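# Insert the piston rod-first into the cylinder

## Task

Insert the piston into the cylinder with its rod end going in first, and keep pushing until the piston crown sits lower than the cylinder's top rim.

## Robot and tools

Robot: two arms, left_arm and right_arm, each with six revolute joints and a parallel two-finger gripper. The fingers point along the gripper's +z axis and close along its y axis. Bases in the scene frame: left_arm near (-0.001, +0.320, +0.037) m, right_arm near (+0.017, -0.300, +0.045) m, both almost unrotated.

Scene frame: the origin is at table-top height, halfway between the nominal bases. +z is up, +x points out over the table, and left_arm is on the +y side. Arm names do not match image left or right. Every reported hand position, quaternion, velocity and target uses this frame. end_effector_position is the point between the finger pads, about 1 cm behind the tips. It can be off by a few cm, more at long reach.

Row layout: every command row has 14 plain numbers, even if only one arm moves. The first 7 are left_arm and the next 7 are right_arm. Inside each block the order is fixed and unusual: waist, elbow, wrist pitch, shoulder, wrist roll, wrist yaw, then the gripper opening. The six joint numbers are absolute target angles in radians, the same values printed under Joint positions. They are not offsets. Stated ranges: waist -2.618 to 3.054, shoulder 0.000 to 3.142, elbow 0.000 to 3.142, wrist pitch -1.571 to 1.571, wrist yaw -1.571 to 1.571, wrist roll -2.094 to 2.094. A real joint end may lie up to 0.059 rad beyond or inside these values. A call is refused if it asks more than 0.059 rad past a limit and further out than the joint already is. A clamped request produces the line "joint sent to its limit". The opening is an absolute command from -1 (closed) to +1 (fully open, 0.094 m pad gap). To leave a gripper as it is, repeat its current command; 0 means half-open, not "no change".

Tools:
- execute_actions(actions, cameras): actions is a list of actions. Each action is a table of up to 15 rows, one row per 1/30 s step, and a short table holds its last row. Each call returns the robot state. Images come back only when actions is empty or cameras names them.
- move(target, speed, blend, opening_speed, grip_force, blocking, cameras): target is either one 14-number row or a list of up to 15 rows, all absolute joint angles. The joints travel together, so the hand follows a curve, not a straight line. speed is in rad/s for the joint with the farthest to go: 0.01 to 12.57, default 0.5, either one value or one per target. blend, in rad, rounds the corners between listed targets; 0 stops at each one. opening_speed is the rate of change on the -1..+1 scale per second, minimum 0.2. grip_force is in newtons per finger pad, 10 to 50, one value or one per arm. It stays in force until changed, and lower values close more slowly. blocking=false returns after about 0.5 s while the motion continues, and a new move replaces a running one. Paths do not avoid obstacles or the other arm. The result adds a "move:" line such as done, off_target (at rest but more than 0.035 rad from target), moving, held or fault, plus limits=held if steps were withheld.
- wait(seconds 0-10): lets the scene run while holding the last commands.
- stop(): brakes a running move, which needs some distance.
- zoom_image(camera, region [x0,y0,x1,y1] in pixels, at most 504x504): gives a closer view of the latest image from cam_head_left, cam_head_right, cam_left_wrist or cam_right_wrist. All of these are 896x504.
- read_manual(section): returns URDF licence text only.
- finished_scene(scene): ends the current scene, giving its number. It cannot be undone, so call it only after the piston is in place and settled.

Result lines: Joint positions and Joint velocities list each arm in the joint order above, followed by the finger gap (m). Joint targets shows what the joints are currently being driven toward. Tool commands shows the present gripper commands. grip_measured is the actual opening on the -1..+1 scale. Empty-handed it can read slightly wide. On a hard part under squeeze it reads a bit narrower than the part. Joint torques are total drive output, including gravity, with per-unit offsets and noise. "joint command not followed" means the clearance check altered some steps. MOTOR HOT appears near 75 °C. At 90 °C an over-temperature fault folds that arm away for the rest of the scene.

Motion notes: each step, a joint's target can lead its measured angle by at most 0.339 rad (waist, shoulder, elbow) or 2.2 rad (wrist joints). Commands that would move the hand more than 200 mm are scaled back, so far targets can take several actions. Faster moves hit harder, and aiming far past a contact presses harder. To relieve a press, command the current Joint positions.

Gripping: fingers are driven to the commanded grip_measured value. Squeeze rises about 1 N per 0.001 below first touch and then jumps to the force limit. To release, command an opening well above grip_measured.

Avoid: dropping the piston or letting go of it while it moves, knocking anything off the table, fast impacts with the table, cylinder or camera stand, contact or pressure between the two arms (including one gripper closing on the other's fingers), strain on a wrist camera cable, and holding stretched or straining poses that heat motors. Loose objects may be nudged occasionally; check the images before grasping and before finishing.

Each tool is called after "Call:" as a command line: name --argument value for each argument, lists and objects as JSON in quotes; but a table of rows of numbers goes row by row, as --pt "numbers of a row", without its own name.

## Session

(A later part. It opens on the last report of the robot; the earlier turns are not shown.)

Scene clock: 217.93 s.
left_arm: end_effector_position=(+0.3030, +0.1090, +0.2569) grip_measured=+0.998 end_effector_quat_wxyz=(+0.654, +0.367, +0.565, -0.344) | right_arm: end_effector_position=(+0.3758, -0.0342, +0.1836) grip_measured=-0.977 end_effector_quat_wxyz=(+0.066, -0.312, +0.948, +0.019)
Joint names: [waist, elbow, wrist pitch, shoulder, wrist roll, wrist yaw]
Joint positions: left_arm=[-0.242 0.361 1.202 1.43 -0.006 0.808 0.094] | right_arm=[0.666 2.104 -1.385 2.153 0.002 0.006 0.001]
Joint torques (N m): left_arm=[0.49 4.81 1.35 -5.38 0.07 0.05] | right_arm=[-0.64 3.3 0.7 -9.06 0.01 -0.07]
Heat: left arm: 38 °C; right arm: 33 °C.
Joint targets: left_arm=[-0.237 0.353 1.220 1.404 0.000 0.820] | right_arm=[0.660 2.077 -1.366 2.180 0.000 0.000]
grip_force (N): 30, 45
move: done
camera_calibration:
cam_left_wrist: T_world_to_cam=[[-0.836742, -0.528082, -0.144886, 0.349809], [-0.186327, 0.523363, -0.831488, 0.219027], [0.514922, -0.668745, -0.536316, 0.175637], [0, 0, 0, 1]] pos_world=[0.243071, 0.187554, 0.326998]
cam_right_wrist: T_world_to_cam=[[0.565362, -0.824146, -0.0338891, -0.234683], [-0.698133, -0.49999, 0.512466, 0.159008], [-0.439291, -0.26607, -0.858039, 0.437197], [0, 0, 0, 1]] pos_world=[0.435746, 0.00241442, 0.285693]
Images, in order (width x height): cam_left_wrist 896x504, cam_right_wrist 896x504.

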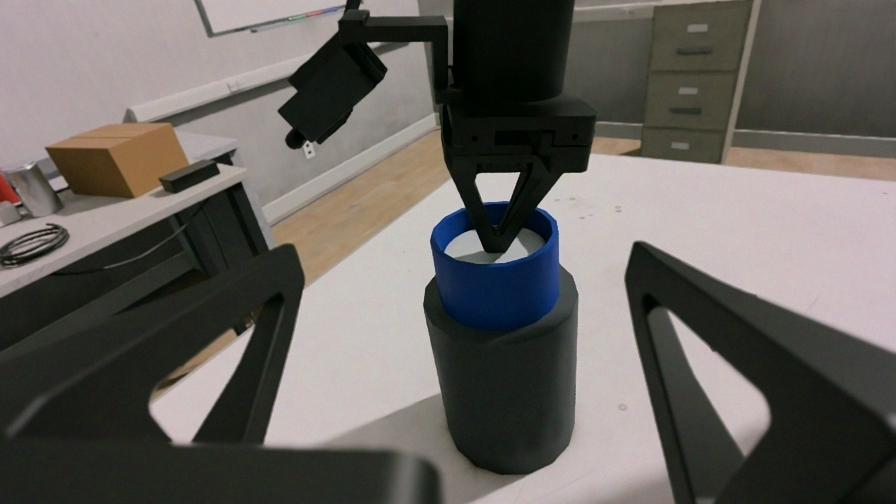

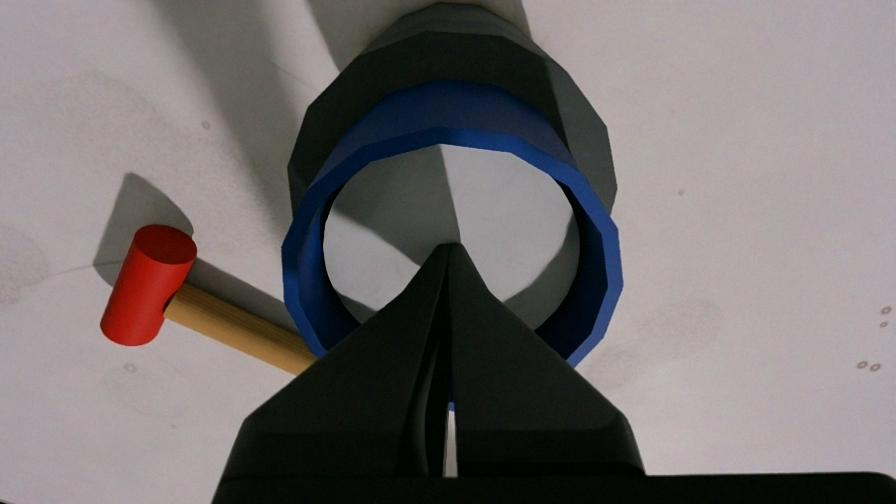

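Call:
move --target '[-0.237, 0.353, 1.22, 1.404, 0.0, 0.82, 1.0, 0.660, 2.04, -1.355, 2.215, 0.0, 0.0, -1.0]' --speed 0.06 --cameras '["cam_left_wrist"]'

Call:
zoom_image --camera "cam_left_wrist" --region '[390, 110, 610, 330]'

Scene clock: 219.53 s.
left_arm: end_effector_position=(+0.3030, +0.1090, +0.2569) grip_measured=+0.998 end_effector_quat_wxyz=(+0.654, +0.367, +0.565, -0.344) | right_arm: end_effector_position=(+0.3757, -0.0343, +0.1796) grip_measured=-0.977 end_effector_quat_wxyz=(+0.064, -0.312, +0.948, +0.018)
Joint names: [waist, elbow, wrist pitch, shoulder, wrist roll, wrist yaw]
Joint positions: left_arm=[-0.242 0.361 1.202 1.43 -0.006 0.808 0.094] | right_arm=[0.666 2.088 -1.373 2.153 0.002 0.006 0.001]
Joint torques (N m): left_arm=[0.49 4.82 1.35 -5.39 0.07 0.05] | right_arm=[-0.55 1.77 0.66 -6.01 -0.02 -0.07]
Heat: left arm: 38 °C; right arm: 33 °C.
Joint targets: left_arm=[-0.237 0.353 1.220 1.404 0.000 0.820] | right_arm=[0.660 2.040 -1.355 2.215 0.000 0.000]
grip_force (N): 30, 45
move: off_target (right_arm); right_arm: the shoulder is farthest, 0.062 rad from its target
camera_calibration:
cam_left_wrist: T_world_to_cam=[[-0.836742, -0.528082, -0.144886, 0.349809], [-0.186327, 0.523363, -0.831488, 0.219027], [0.514922, -0.668745, -0.536316, 0.175637], [0, 0, 0, 1]] pos_world=[0.243071, 0.187554, 0.326998]
Images, in order (width x height): cam_left_wrist 896x504.

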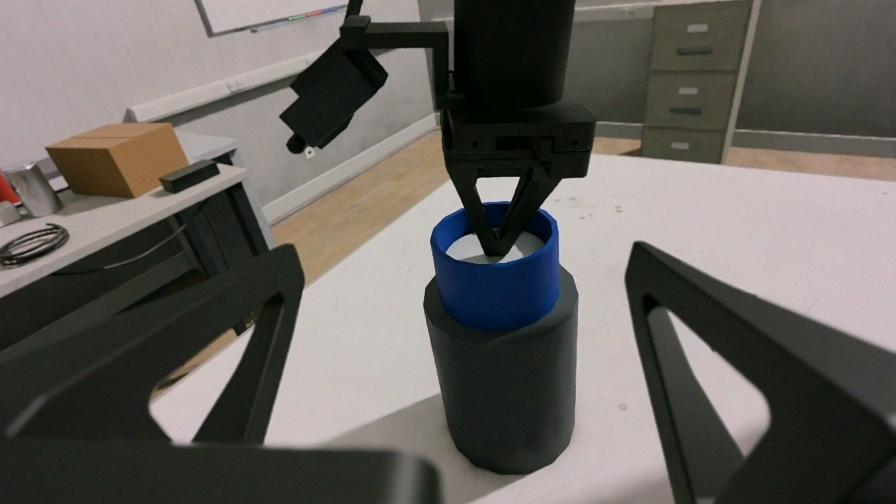

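Scaled by 2.291 from the camera's 896x504 image, which has a finer 1280x720 frame.

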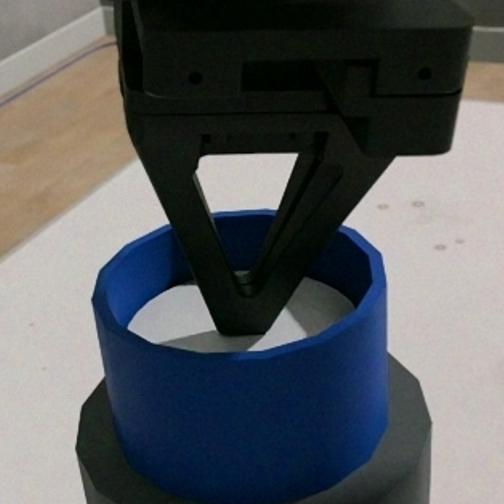

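Call:
move --target '[-0.237, 0.353, 1.22, 1.404, 0.0, 0.82, 1.0, 0.660, 2.0, -1.345, 2.25, 0.0, 0.0, -1.0]' --speed 0.06 --cameras '["cam_left_wrist"]'

Call:
zoom_image --camera "cam_left_wrist" --region '[390, 110, 610, 330]'

Scene clock: 221.23 s.
left_arm: end_effector_position=(+0.3030, +0.1090, +0.2569) grip_measured=+0.998 end_effector_quat_wxyz=(+0.654, +0.367, +0.565, -0.344) | right_arm: end_effector_position=(+0.3754, -0.0345, +0.1745) grip_measured=-0.977 end_effector_quat_wxyz=(+0.062, -0.312, +0.948, +0.017)
Joint names: [waist, elbow, wrist pitch, shoulder, wrist roll, wrist yaw]
Joint positions: left_arm=[-0.242 0.361 1.202 1.43 -0.006 0.808 0.094] | right_arm=[0.666 2.068 -1.358 2.153 0.002 0.006 0.001]
Joint torques (N m): left_arm=[0.49 4.82 1.35 -5.38 0.07 0.05] | right_arm=[-0.57 0.36 0.61 -2.91 0 -0.08]
Heat: left arm: 38 °C; right arm: 33 °C.
Joint targets: left_arm=[-0.237 0.353 1.220 1.404 0.000 0.820] | right_arm=[0.660 2.000 -1.345 2.250 0.000 0.000]
grip_force (N): 30, 45
move: off_target (right_arm); right_arm: the shoulder is farthest, 0.097 rad from its target
camera_calibration:
cam_left_wrist: T_world_to_cam=[[-0.836742, -0.528082, -0.144886, 0.349809], [-0.186327, 0.523363, -0.831488, 0.219027], [0.514922, -0.668745, -0.536316, 0.175637], [0, 0, 0, 1]] pos_world=[0.243071, 0.187554, 0.326998]
Images, in order (width x height): cam_left_wrist 896x504.

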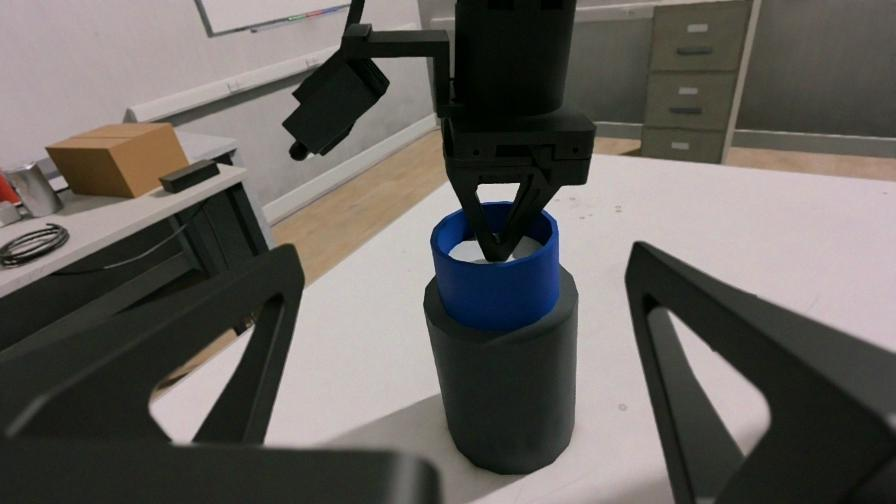

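Scaled by 2.291 from the camera's 896x504 image, which has a finer 1280x720 frame.

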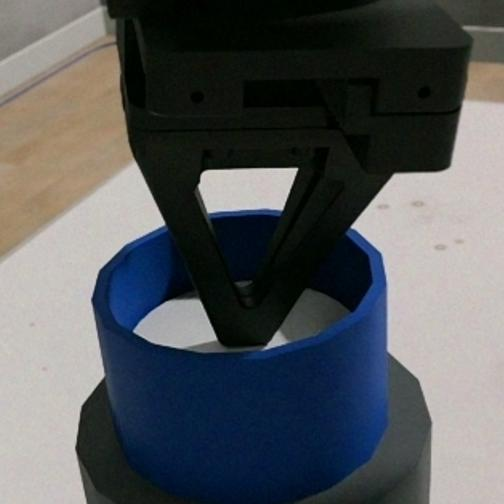

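Call:
move --target '[-0.237, 0.353, 1.22, 1.404, 0.0, 0.82, 1.0, 0.660, 1.93, -1.335, 2.30, 0.0, 0.0, -1.0]' --speed 0.06 --cameras '["cam_left_wrist", "cam_right_wrist"]'

Call:
zoom_image --camera "cam_left_wrist" --region '[390, 110, 610, 330]'

Scene clock: 223.77 s.
left_arm: end_effector_position=(+0.3030, +0.1090, +0.2569) grip_measured=+0.998 end_effector_quat_wxyz=(+0.654, +0.367, +0.565, -0.344) | right_arm: end_effector_position=(+0.3744, -0.0353, +0.1666) grip_measured=-0.977 end_effector_quat_wxyz=(+0.058, -0.312, +0.948, +0.016)
Joint names: [waist, elbow, wrist pitch, shoulder, wrist roll, wrist yaw]
Joint positions: left_arm=[-0.242 0.361 1.202 1.43 -0.006 0.808 0.094] | right_arm=[0.666 2.034 -1.333 2.151 0.002 0.006 0.001]
Joint torques (N m): left_arm=[0.49 4.82 1.35 -5.38 0.07 0.05] | right_arm=[-0.61 -2.5 0.44 1.89 0 -0.09]
Heat: left arm: 38 °C; right arm: 33 °C.
Joint targets: left_arm=[-0.237 0.353 1.220 1.404 0.000 0.820] | right_arm=[0.660 1.930 -1.335 2.300 0.000 0.000]
grip_force (N): 30, 45
move: off_target (right_arm); right_arm: the shoulder is farthest, 0.149 rad from its target
camera_calibration:
cam_left_wrist: T_world_to_cam=[[-0.836742, -0.528082, -0.144886, 0.349809], [-0.186327, 0.523363, -0.831488, 0.219027], [0.514922, -0.668745, -0.536316, 0.175637], [0, 0, 0, 1]] pos_world=[0.243071, 0.187554, 0.326998]
cam_right_wrist: T_world_to_cam=[[0.564909, -0.824481, -0.0332925, -0.23528], [-0.691627, -0.495116, 0.525844, 0.161743], [-0.450032, -0.274028, -0.849929, 0.424203], [0, 0, 0, 1]] pos_world=[0.435682, 0.00234116, 0.267658]
Images, in order (width x height): cam_left_wrist 896x504, cam_right_wrist 896x504.

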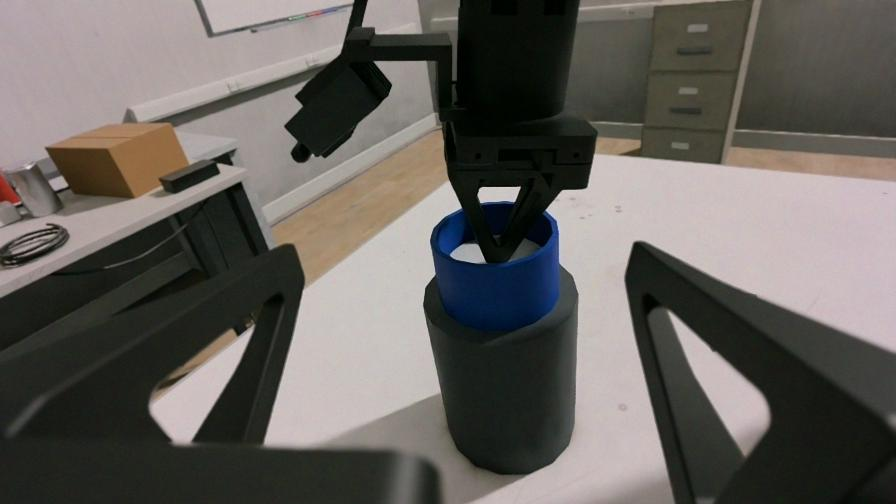

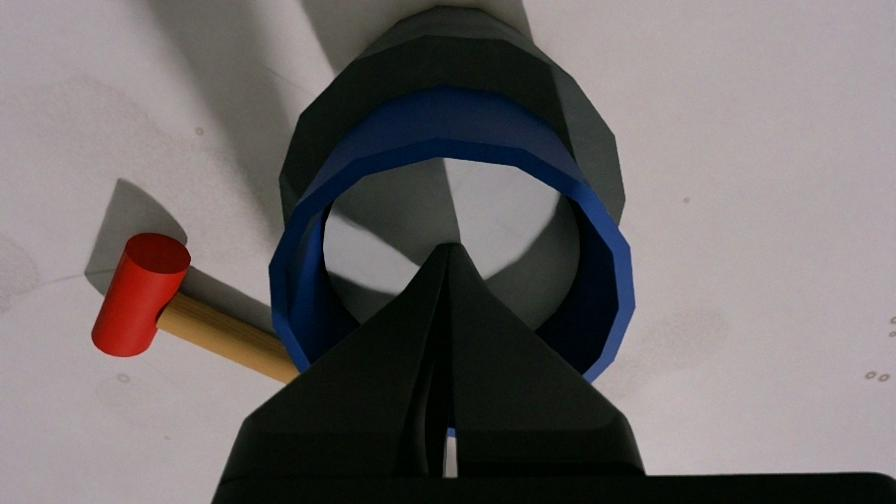

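Scaled by 2.291 from the camera's 896x504 image, which has a finer 1280x720 frame.

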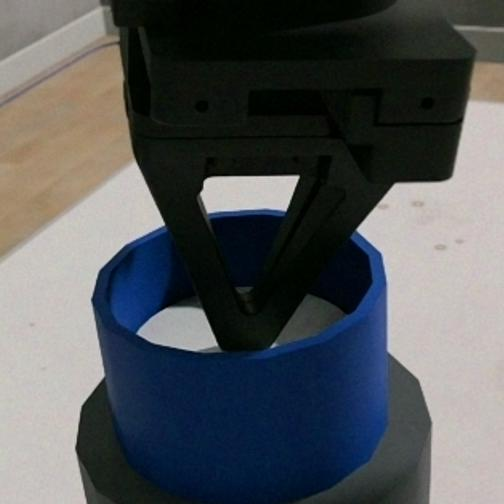

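Call:
move --target '[-0.237, 0.353, 1.22, 1.404, 0.0, 0.82, 1.0, 0.660, 1.88, -1.32, 2.37, 0.0, 0.0, -1.0]' --speed 0.06 --cameras '["cam_left_wrist", "cam_right_wrist"]'

Call:
zoom_image --camera "cam_left_wrist" --region '[390, 110, 610, 330]'

Scene clock: 228.10 s.
left_arm: end_effector_position=(+0.3030, +0.1090, +0.2569) grip_measured=+0.998 end_effector_quat_wxyz=(+0.654, +0.367, +0.565, -0.344) | right_arm: end_effector_position=(+0.3744, -0.0353, +0.1287) grip_measured=-0.982 end_effector_quat_wxyz=(+0.029, -0.313, +0.949, +0.006)
Joint names: [waist, elbow, wrist pitch, shoulder, wrist roll, wrist yaw]
Joint positions: left_arm=[-0.242 0.361 1.202 1.43 -0.006 0.808 0.094] | right_arm=[0.666 1.989 -1.287 2.213 0.001 0.006 0.001]
Joint torques (N m): left_arm=[0.47 4.82 1.35 -5.38 0.07 0.05] | right_arm=[-0.54 -2.89 -0.04 2.09 0 -0.06]
Heat: left arm: 38 °C; right arm: 33 °C.
Joint targets: left_arm=[-0.237 0.353 1.220 1.404 0.000 0.820] | right_arm=[0.660 1.880 -1.320 2.370 0.000 0.000]
grip_force (N): 30, 45
move: off_target (right_arm); right_arm: the shoulder is farthest, 0.157 rad from its target
camera_calibration:
cam_left_wrist: T_world_to_cam=[[-0.836742, -0.528082, -0.144886, 0.349809], [-0.186327, 0.523363, -0.831488, 0.219027], [0.514922, -0.668745, -0.536316, 0.175637], [0, 0, 0, 1]] pos_world=[0.243071, 0.187554, 0.326998]
cam_right_wrist: T_world_to_cam=[[0.563655, -0.825432, -0.0309169, -0.236435], [-0.664027, -0.475065, 0.577391, 0.165365], [-0.491285, -0.30492, -0.815882, 0.401898], [0, 0, 0, 1]] pos_world=[0.440521, 0.00594501, 0.225111]
Images, in order (width x height): cam_left_wrist 896x504, cam_right_wrist 896x504.

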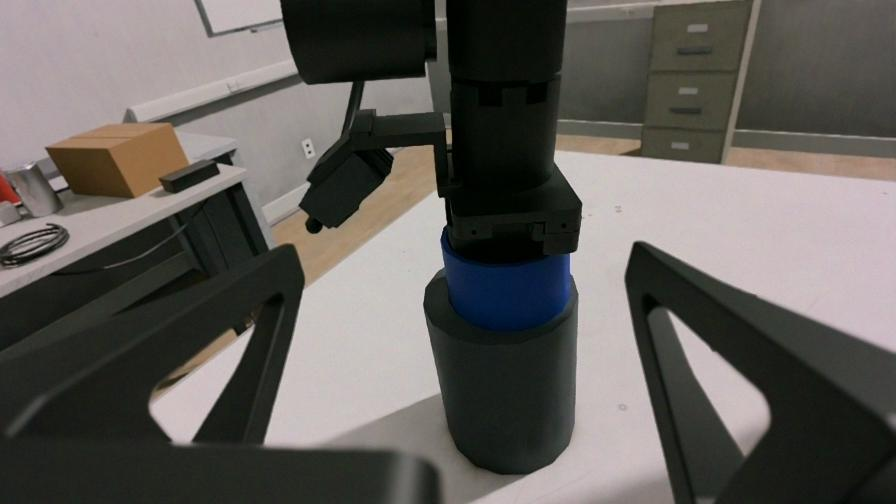

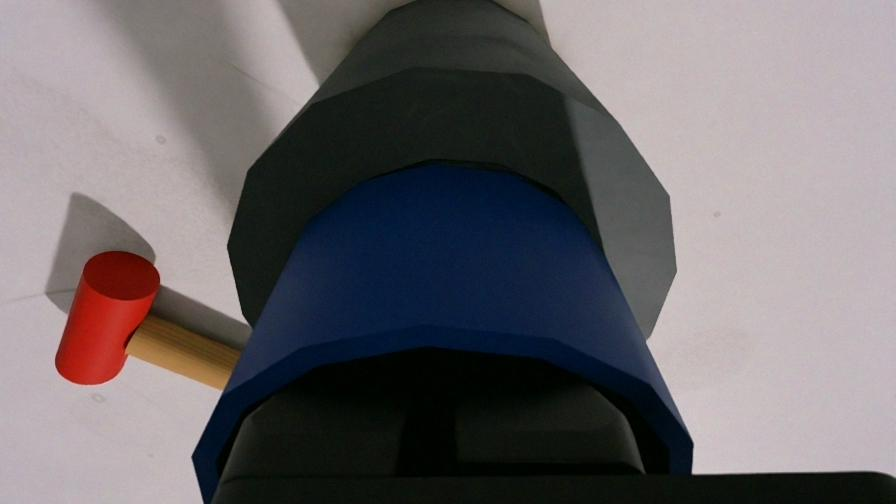

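Scaled by 2.291 from the camera's 896x504 image, which has a finer 1280x720 frame.

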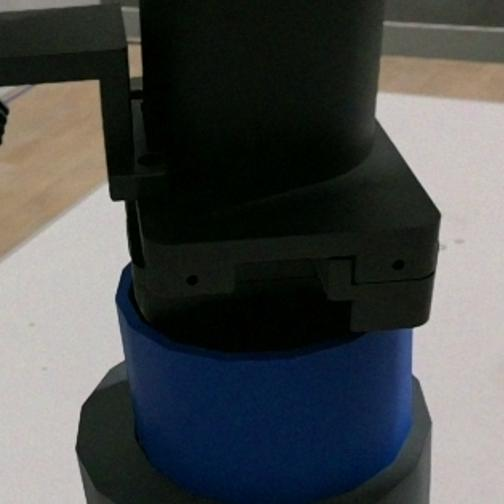

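Call:
move --target '[-0.237, 0.353, 1.22, 1.404, 0.0, 0.82, 1.0, 0.666, 2.03, -1.30, 2.22, 0.0, 0.0, -1.0]' --speed 0.2 --cameras '["all"]'

Call:
zoom_image --camera "cam_head_left" --region '[335, 160, 455, 290]'

Call:
zoom_image --camera "cam_left_wrist" --region '[390, 200, 610, 420]'

Scene clock: 231.13 s.
left_arm: end_effector_position=(+0.3030, +0.1090, +0.2569) grip_measured=+0.998 end_effector_quat_wxyz=(+0.654, +0.367, +0.565, -0.344) | right_arm: end_effector_position=(+0.3764, -0.0338, +0.1381) grip_measured=-0.982 end_effector_quat_wxyz=(+0.038, -0.313, +0.949, +0.009)
Joint names: [waist, elbow, wrist pitch, shoulder, wrist roll, wrist yaw]
Joint positions: left_arm=[-0.242 0.361 1.202 1.43 -0.006 0.808 0.094] | right_arm=[0.666 2.011 -1.3 2.205 0.001 0.006 0.001]
Joint torques (N m): left_arm=[0.49 4.83 1.35 -5.37 0.07 0.05] | right_arm=[0.01 6.57 0.32 -10.66 -0.02 -0.07]
Heat: left arm: 38 °C; right arm: 32 °C.
Joint targets: left_arm=[-0.237 0.353 1.220 1.404 0.000 0.820] | right_arm=[0.666 2.030 -1.300 2.220 0.000 0.000]
grip_force (N): 30, 45
move: done
camera_calibration:
cam_left_wrist: T_world_to_cam=[[-0.836742, -0.528082, -0.144886, 0.349809], [-0.186327, 0.523363, -0.831488, 0.219027], [0.514922, -0.668745, -0.536316, 0.175637], [0, 0, 0, 1]] pos_world=[0.243071, 0.187554, 0.326998]
cam_right_wrist: T_world_to_cam=[[0.564158, -0.825062, -0.0316141, -0.236143], [-0.672432, -0.481337, 0.562272, 0.16708], [-0.479126, -0.295952, -0.826348, 0.408261], [0, 0, 0, 1]] pos_world=[0.44118, 0.00641522, 0.235956]

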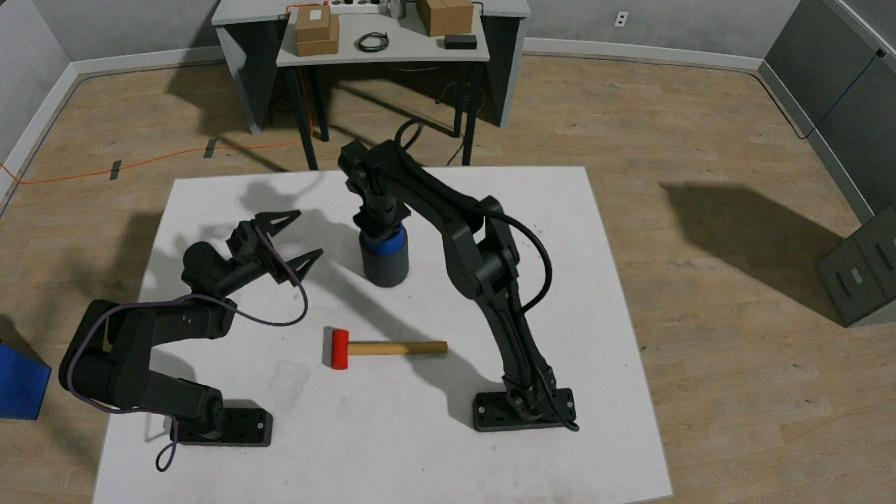

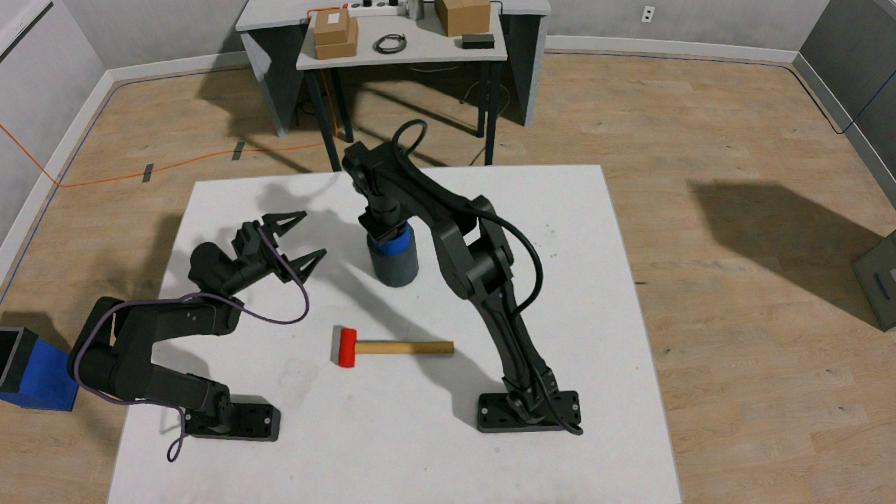

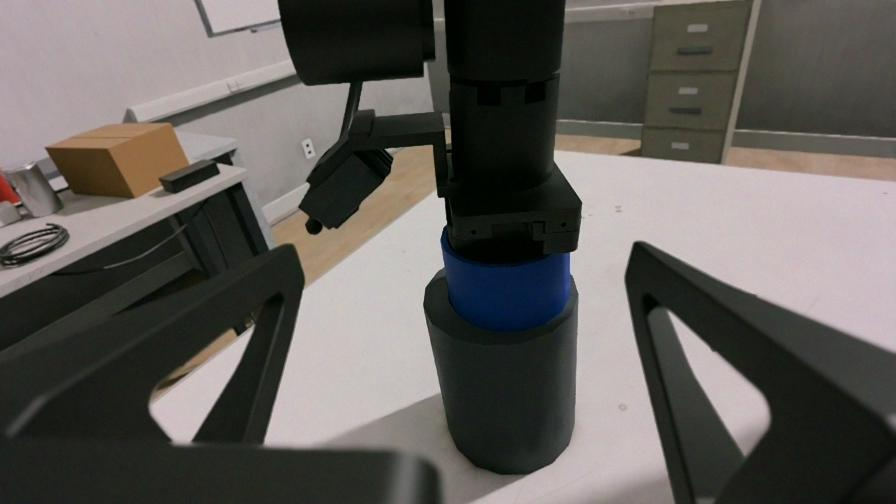

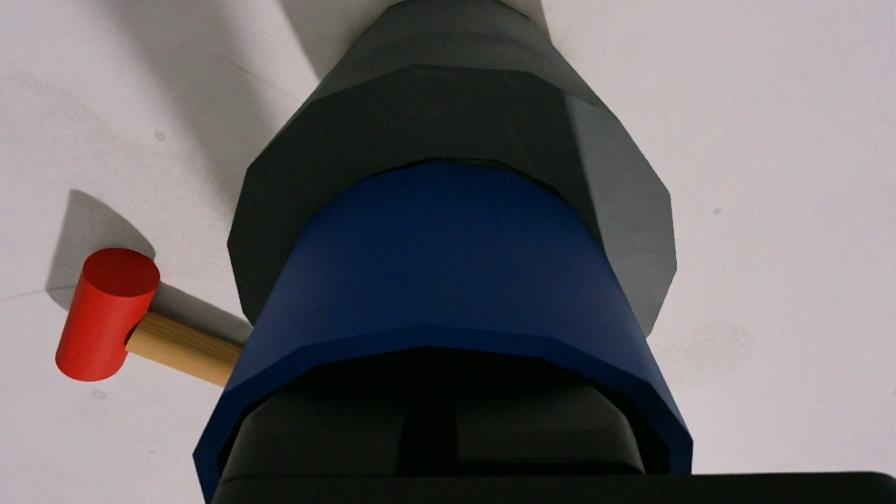

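Scaled by 3.877 from the camera's 896x504 image, which has a finer 1280x720 frame.

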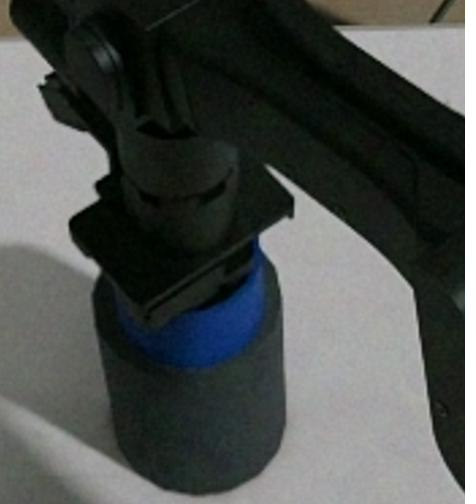

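Scaled by 2.291 from the camera's 896x504 image, which has a finer 1280x720 frame.

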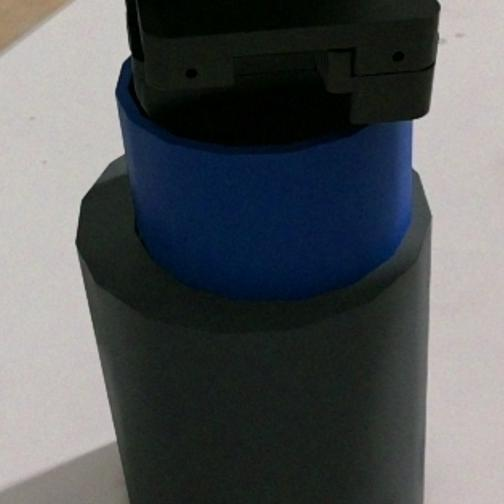

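Call:
move --target '[-0.237, 0.353, 1.22, 1.404, 0.0, 0.82, 1.0, 0.664, 2.20, -1.438, 2.245, 0.0, 0.0, -1.0]' --speed 0.15 --cameras '["cam_left_wrist", "cam_right_wrist", "cam_head_left"]'

Call:
zoom_image --camera "cam_left_wrist" --region '[390, 170, 610, 390]'

Scene clock: 234.17 s.
left_arm: end_effector_position=(+0.3030, +0.1090, +0.2569) grip_measured=+0.998 end_effector_quat_wxyz=(+0.654, +0.367, +0.565, -0.344) | right_arm: end_effector_position=(+0.3775, -0.0330, +0.1690) grip_measured=-0.982 end_effector_quat_wxyz=(+0.039, -0.313, +0.949, +0.010)
Joint names: [waist, elbow, wrist pitch, shoulder, wrist roll, wrist yaw]
Joint positions: left_arm=[-0.242 0.361 1.202 1.43 -0.006 0.808 0.094] | right_arm=[0.666 2.169 -1.433 2.226 0.001 0.006 0.001]
Joint torques (N m): left_arm=[0.47 4.82 1.35 -5.38 0.07 0.05] | right_arm=[-0.23 7.57 0.29 -10.36 -0.02 -0.06]
Heat: left arm: 38 °C; right arm: 32 °C.
Joint targets: left_arm=[-0.237 0.353 1.220 1.404 0.000 0.820] | right_arm=[0.664 2.200 -1.438 2.245 0.000 0.000]
grip_force (N): 30, 45
move: done
camera_calibration:
cam_left_wrist: T_world_to_cam=[[-0.836742, -0.528082, -0.144886, 0.349809], [-0.186327, 0.523363, -0.831488, 0.219027], [0.514922, -0.668745, -0.536316, 0.175637], [0, 0, 0, 1]] pos_world=[0.243071, 0.187554, 0.326998]
cam_right_wrist: T_world_to_cam=[[0.564209, -0.825022, -0.0317241, -0.235027], [-0.673811, -0.482325, 0.559769, 0.151742], [-0.477123, -0.294451, -0.828041, 0.434109], [0, 0, 0, 1]] pos_world=[0.441974, 0.00711016, 0.267063]
Images, in order (width x height): cam_head_left 896x504, cam_left_wrist 896x504, cam_right_wrist 896x504.

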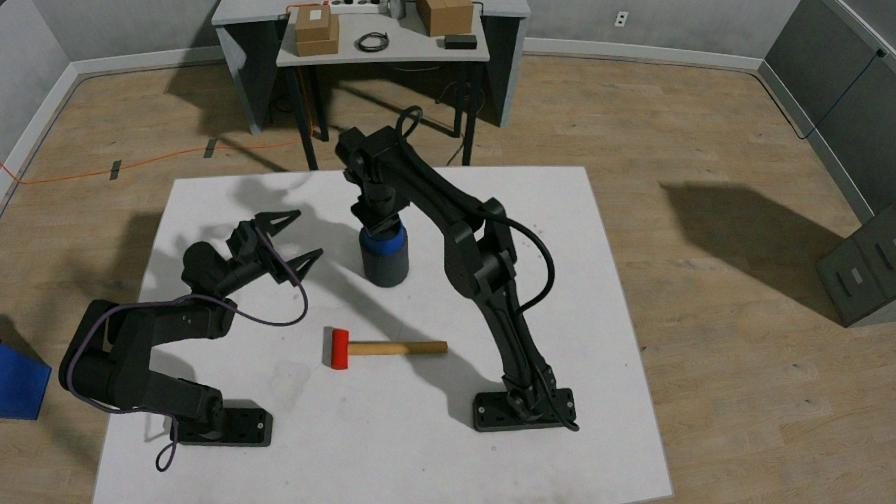

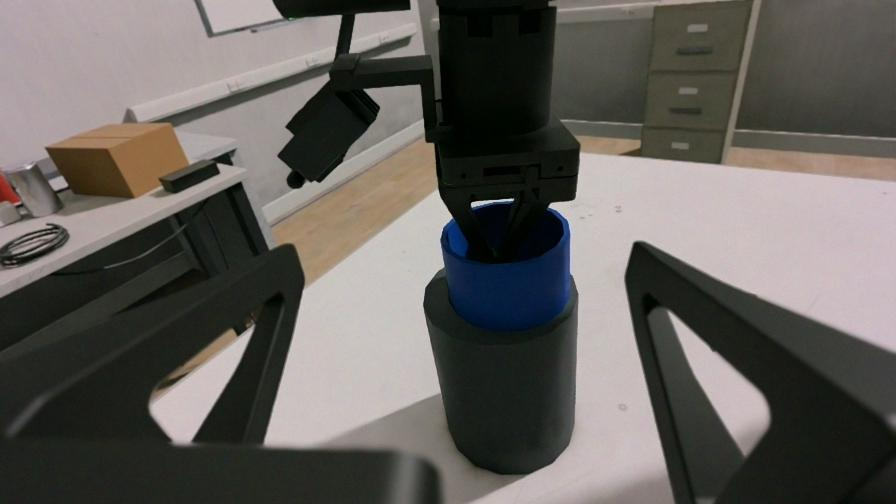

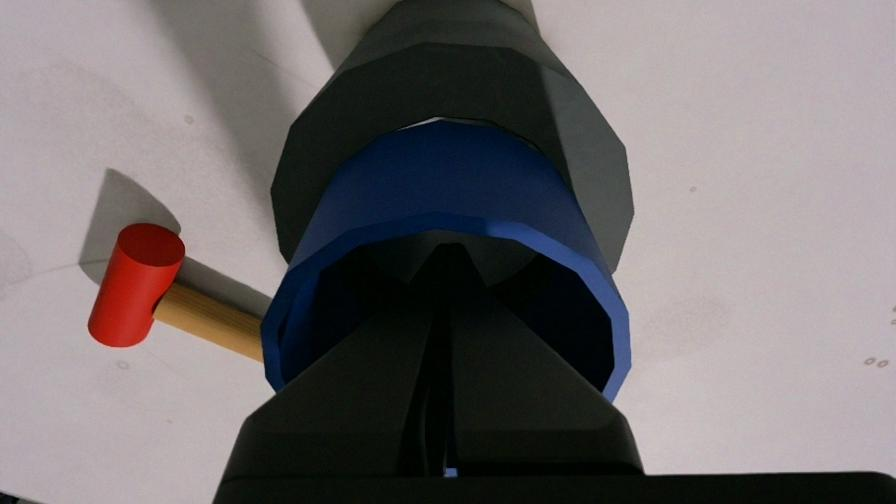

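Scaled by 2.291 from the camera's 896x504 image, which has a finer 1280x720 frame.

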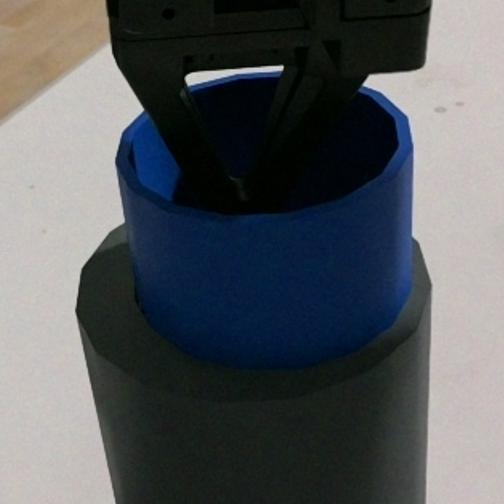

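Call:
move --pt "-0.237 0.353 1.22 1.404 0.0 0.82 1.0 0.664 2.235 -1.468 2.145 0.0 0.0 -1.0" --pt "-0.237 0.353 1.22 1.404 0.0 0.82 1.0 0.664 2.13 -1.365 2.0 0.0 0.0 -1.0" --pt "-0.237 0.353 1.22 1.404 0.0 0.82 1.0 0.670 1.65 -1.0 1.66 0.0 0.0 -1.0" --speed '[0.3, 0.5, 0.6]' --blend '[0.03, 0.05, 0]' --cameras '["cam_left_wrist", "cam_right_wrist", "cam_head_left"]'

Call:
zoom_image --camera "cam_right_wrist" --region '[320, 20, 620, 320]'

Call:
zoom_image --camera "cam_left_wrist" --region '[390, 170, 610, 390]'

Scene clock: 237.33 s.
left_arm: end_effector_position=(+0.3030, +0.1090, +0.2569) grip_measured=+0.998 end_effector_quat_wxyz=(+0.654, +0.367, +0.565, -0.344) | right_arm: end_effector_position=(+0.3575, -0.0478, +0.2631) grip_measured=-0.982 end_effector_quat_wxyz=(+0.249, -0.301, +0.917, +0.080)
Joint names: [waist, elbow, wrist pitch, shoulder, wrist roll, wrist yaw]
Joint positions: left_arm=[-0.242 0.361 1.202 1.43 -0.006 0.808 0.094] | right_arm=[0.666 1.663 -1.015 1.689 0.001 0.006 0.001]
Joint torques (N m): left_arm=[0.47 4.83 1.34 -5.38 0.07 0.06] | right_arm=[0.38 4.78 1.36 -10.67 0.01 -0.07]
Heat: left arm: 38 °C; right arm: 32 °C.
Joint targets: left_arm=[-0.237 0.353 1.220 1.404 0.000 0.820] | right_arm=[0.670 1.650 -1.000 1.660 0.000 0.000]
grip_force (N): 30, 45
move: done
camera_calibration:
cam_left_wrist: T_world_to_cam=[[-0.836742, -0.528082, -0.144886, 0.349809], [-0.186327, 0.523363, -0.831488, 0.219027], [0.514922, -0.668745, -0.536316, 0.175637], [0, 0, 0, 1]] pos_world=[0.243071, 0.187554, 0.326998]
cam_right_wrist: T_world_to_cam=[[0.578295, -0.814568, -0.0453149, -0.234001], [-0.803069, -0.578157, 0.144274, 0.229346], [-0.14372, -0.0470419, -0.9885, 0.4329], [0, 0, 0, 1]] pos_world=[0.381719, -0.0376469, 0.384229]
Images, in order (width x height): cam_head_left 896x504, cam_left_wrist 896x504, cam_right_wrist 896x504.

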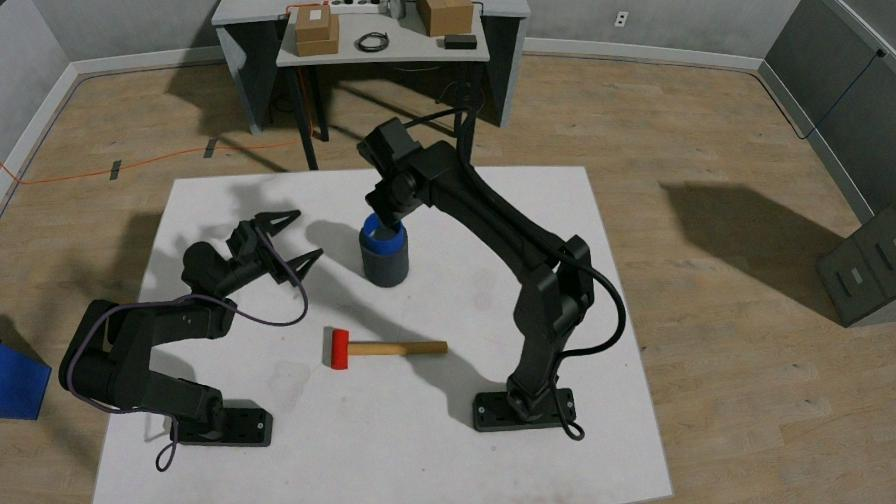

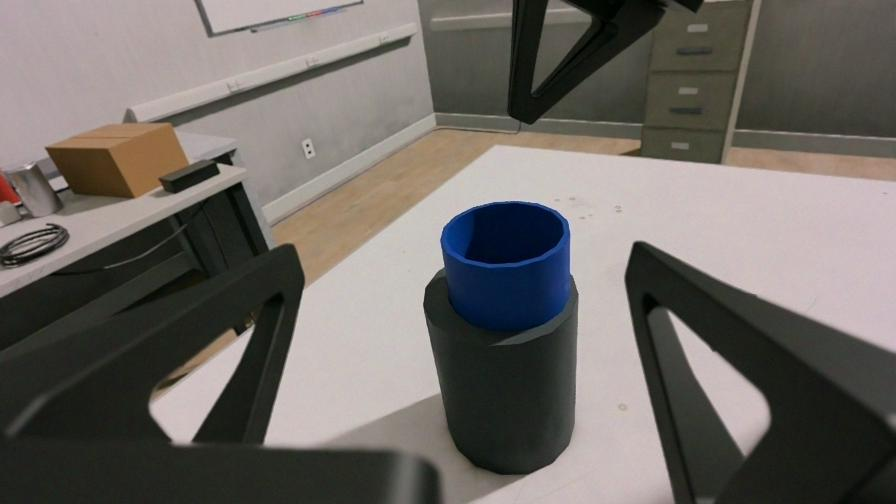

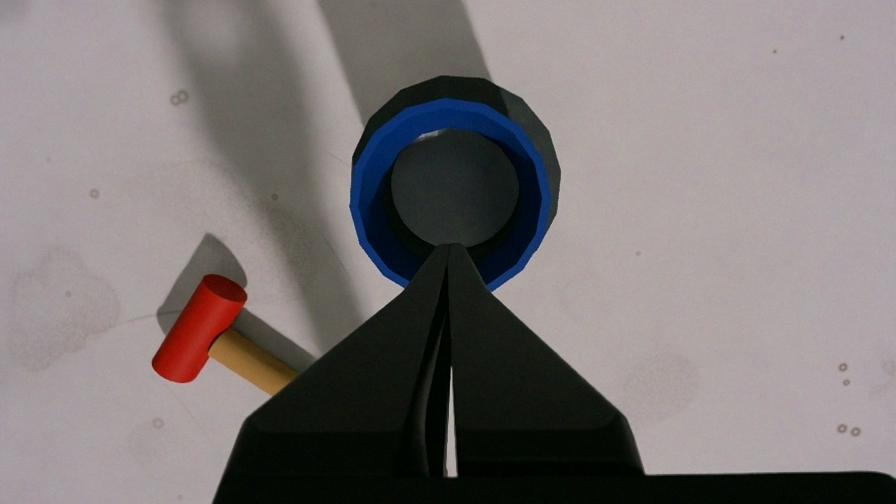

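Scaled by 1.680 from the camera's 896x504 image, which has a finer 1280x720 frame.

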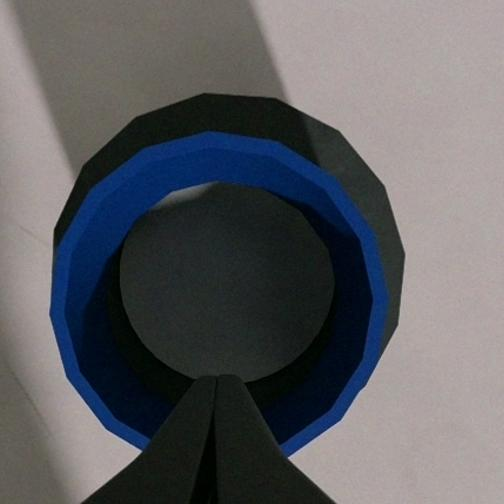

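Scaled by 2.291 from the camera's 896x504 image, which has a finer 1280x720 frame.

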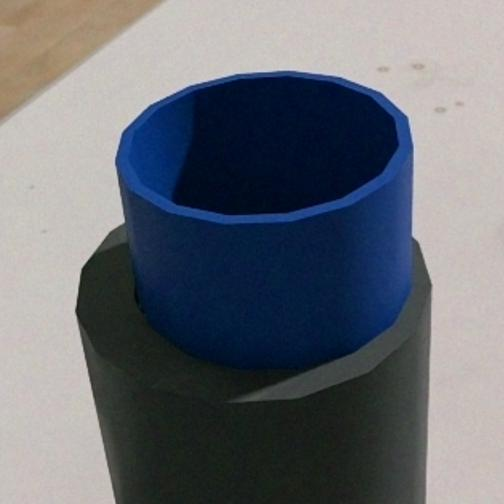

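Call:
finished_scene --scene 1

The scene is finished: the task was done.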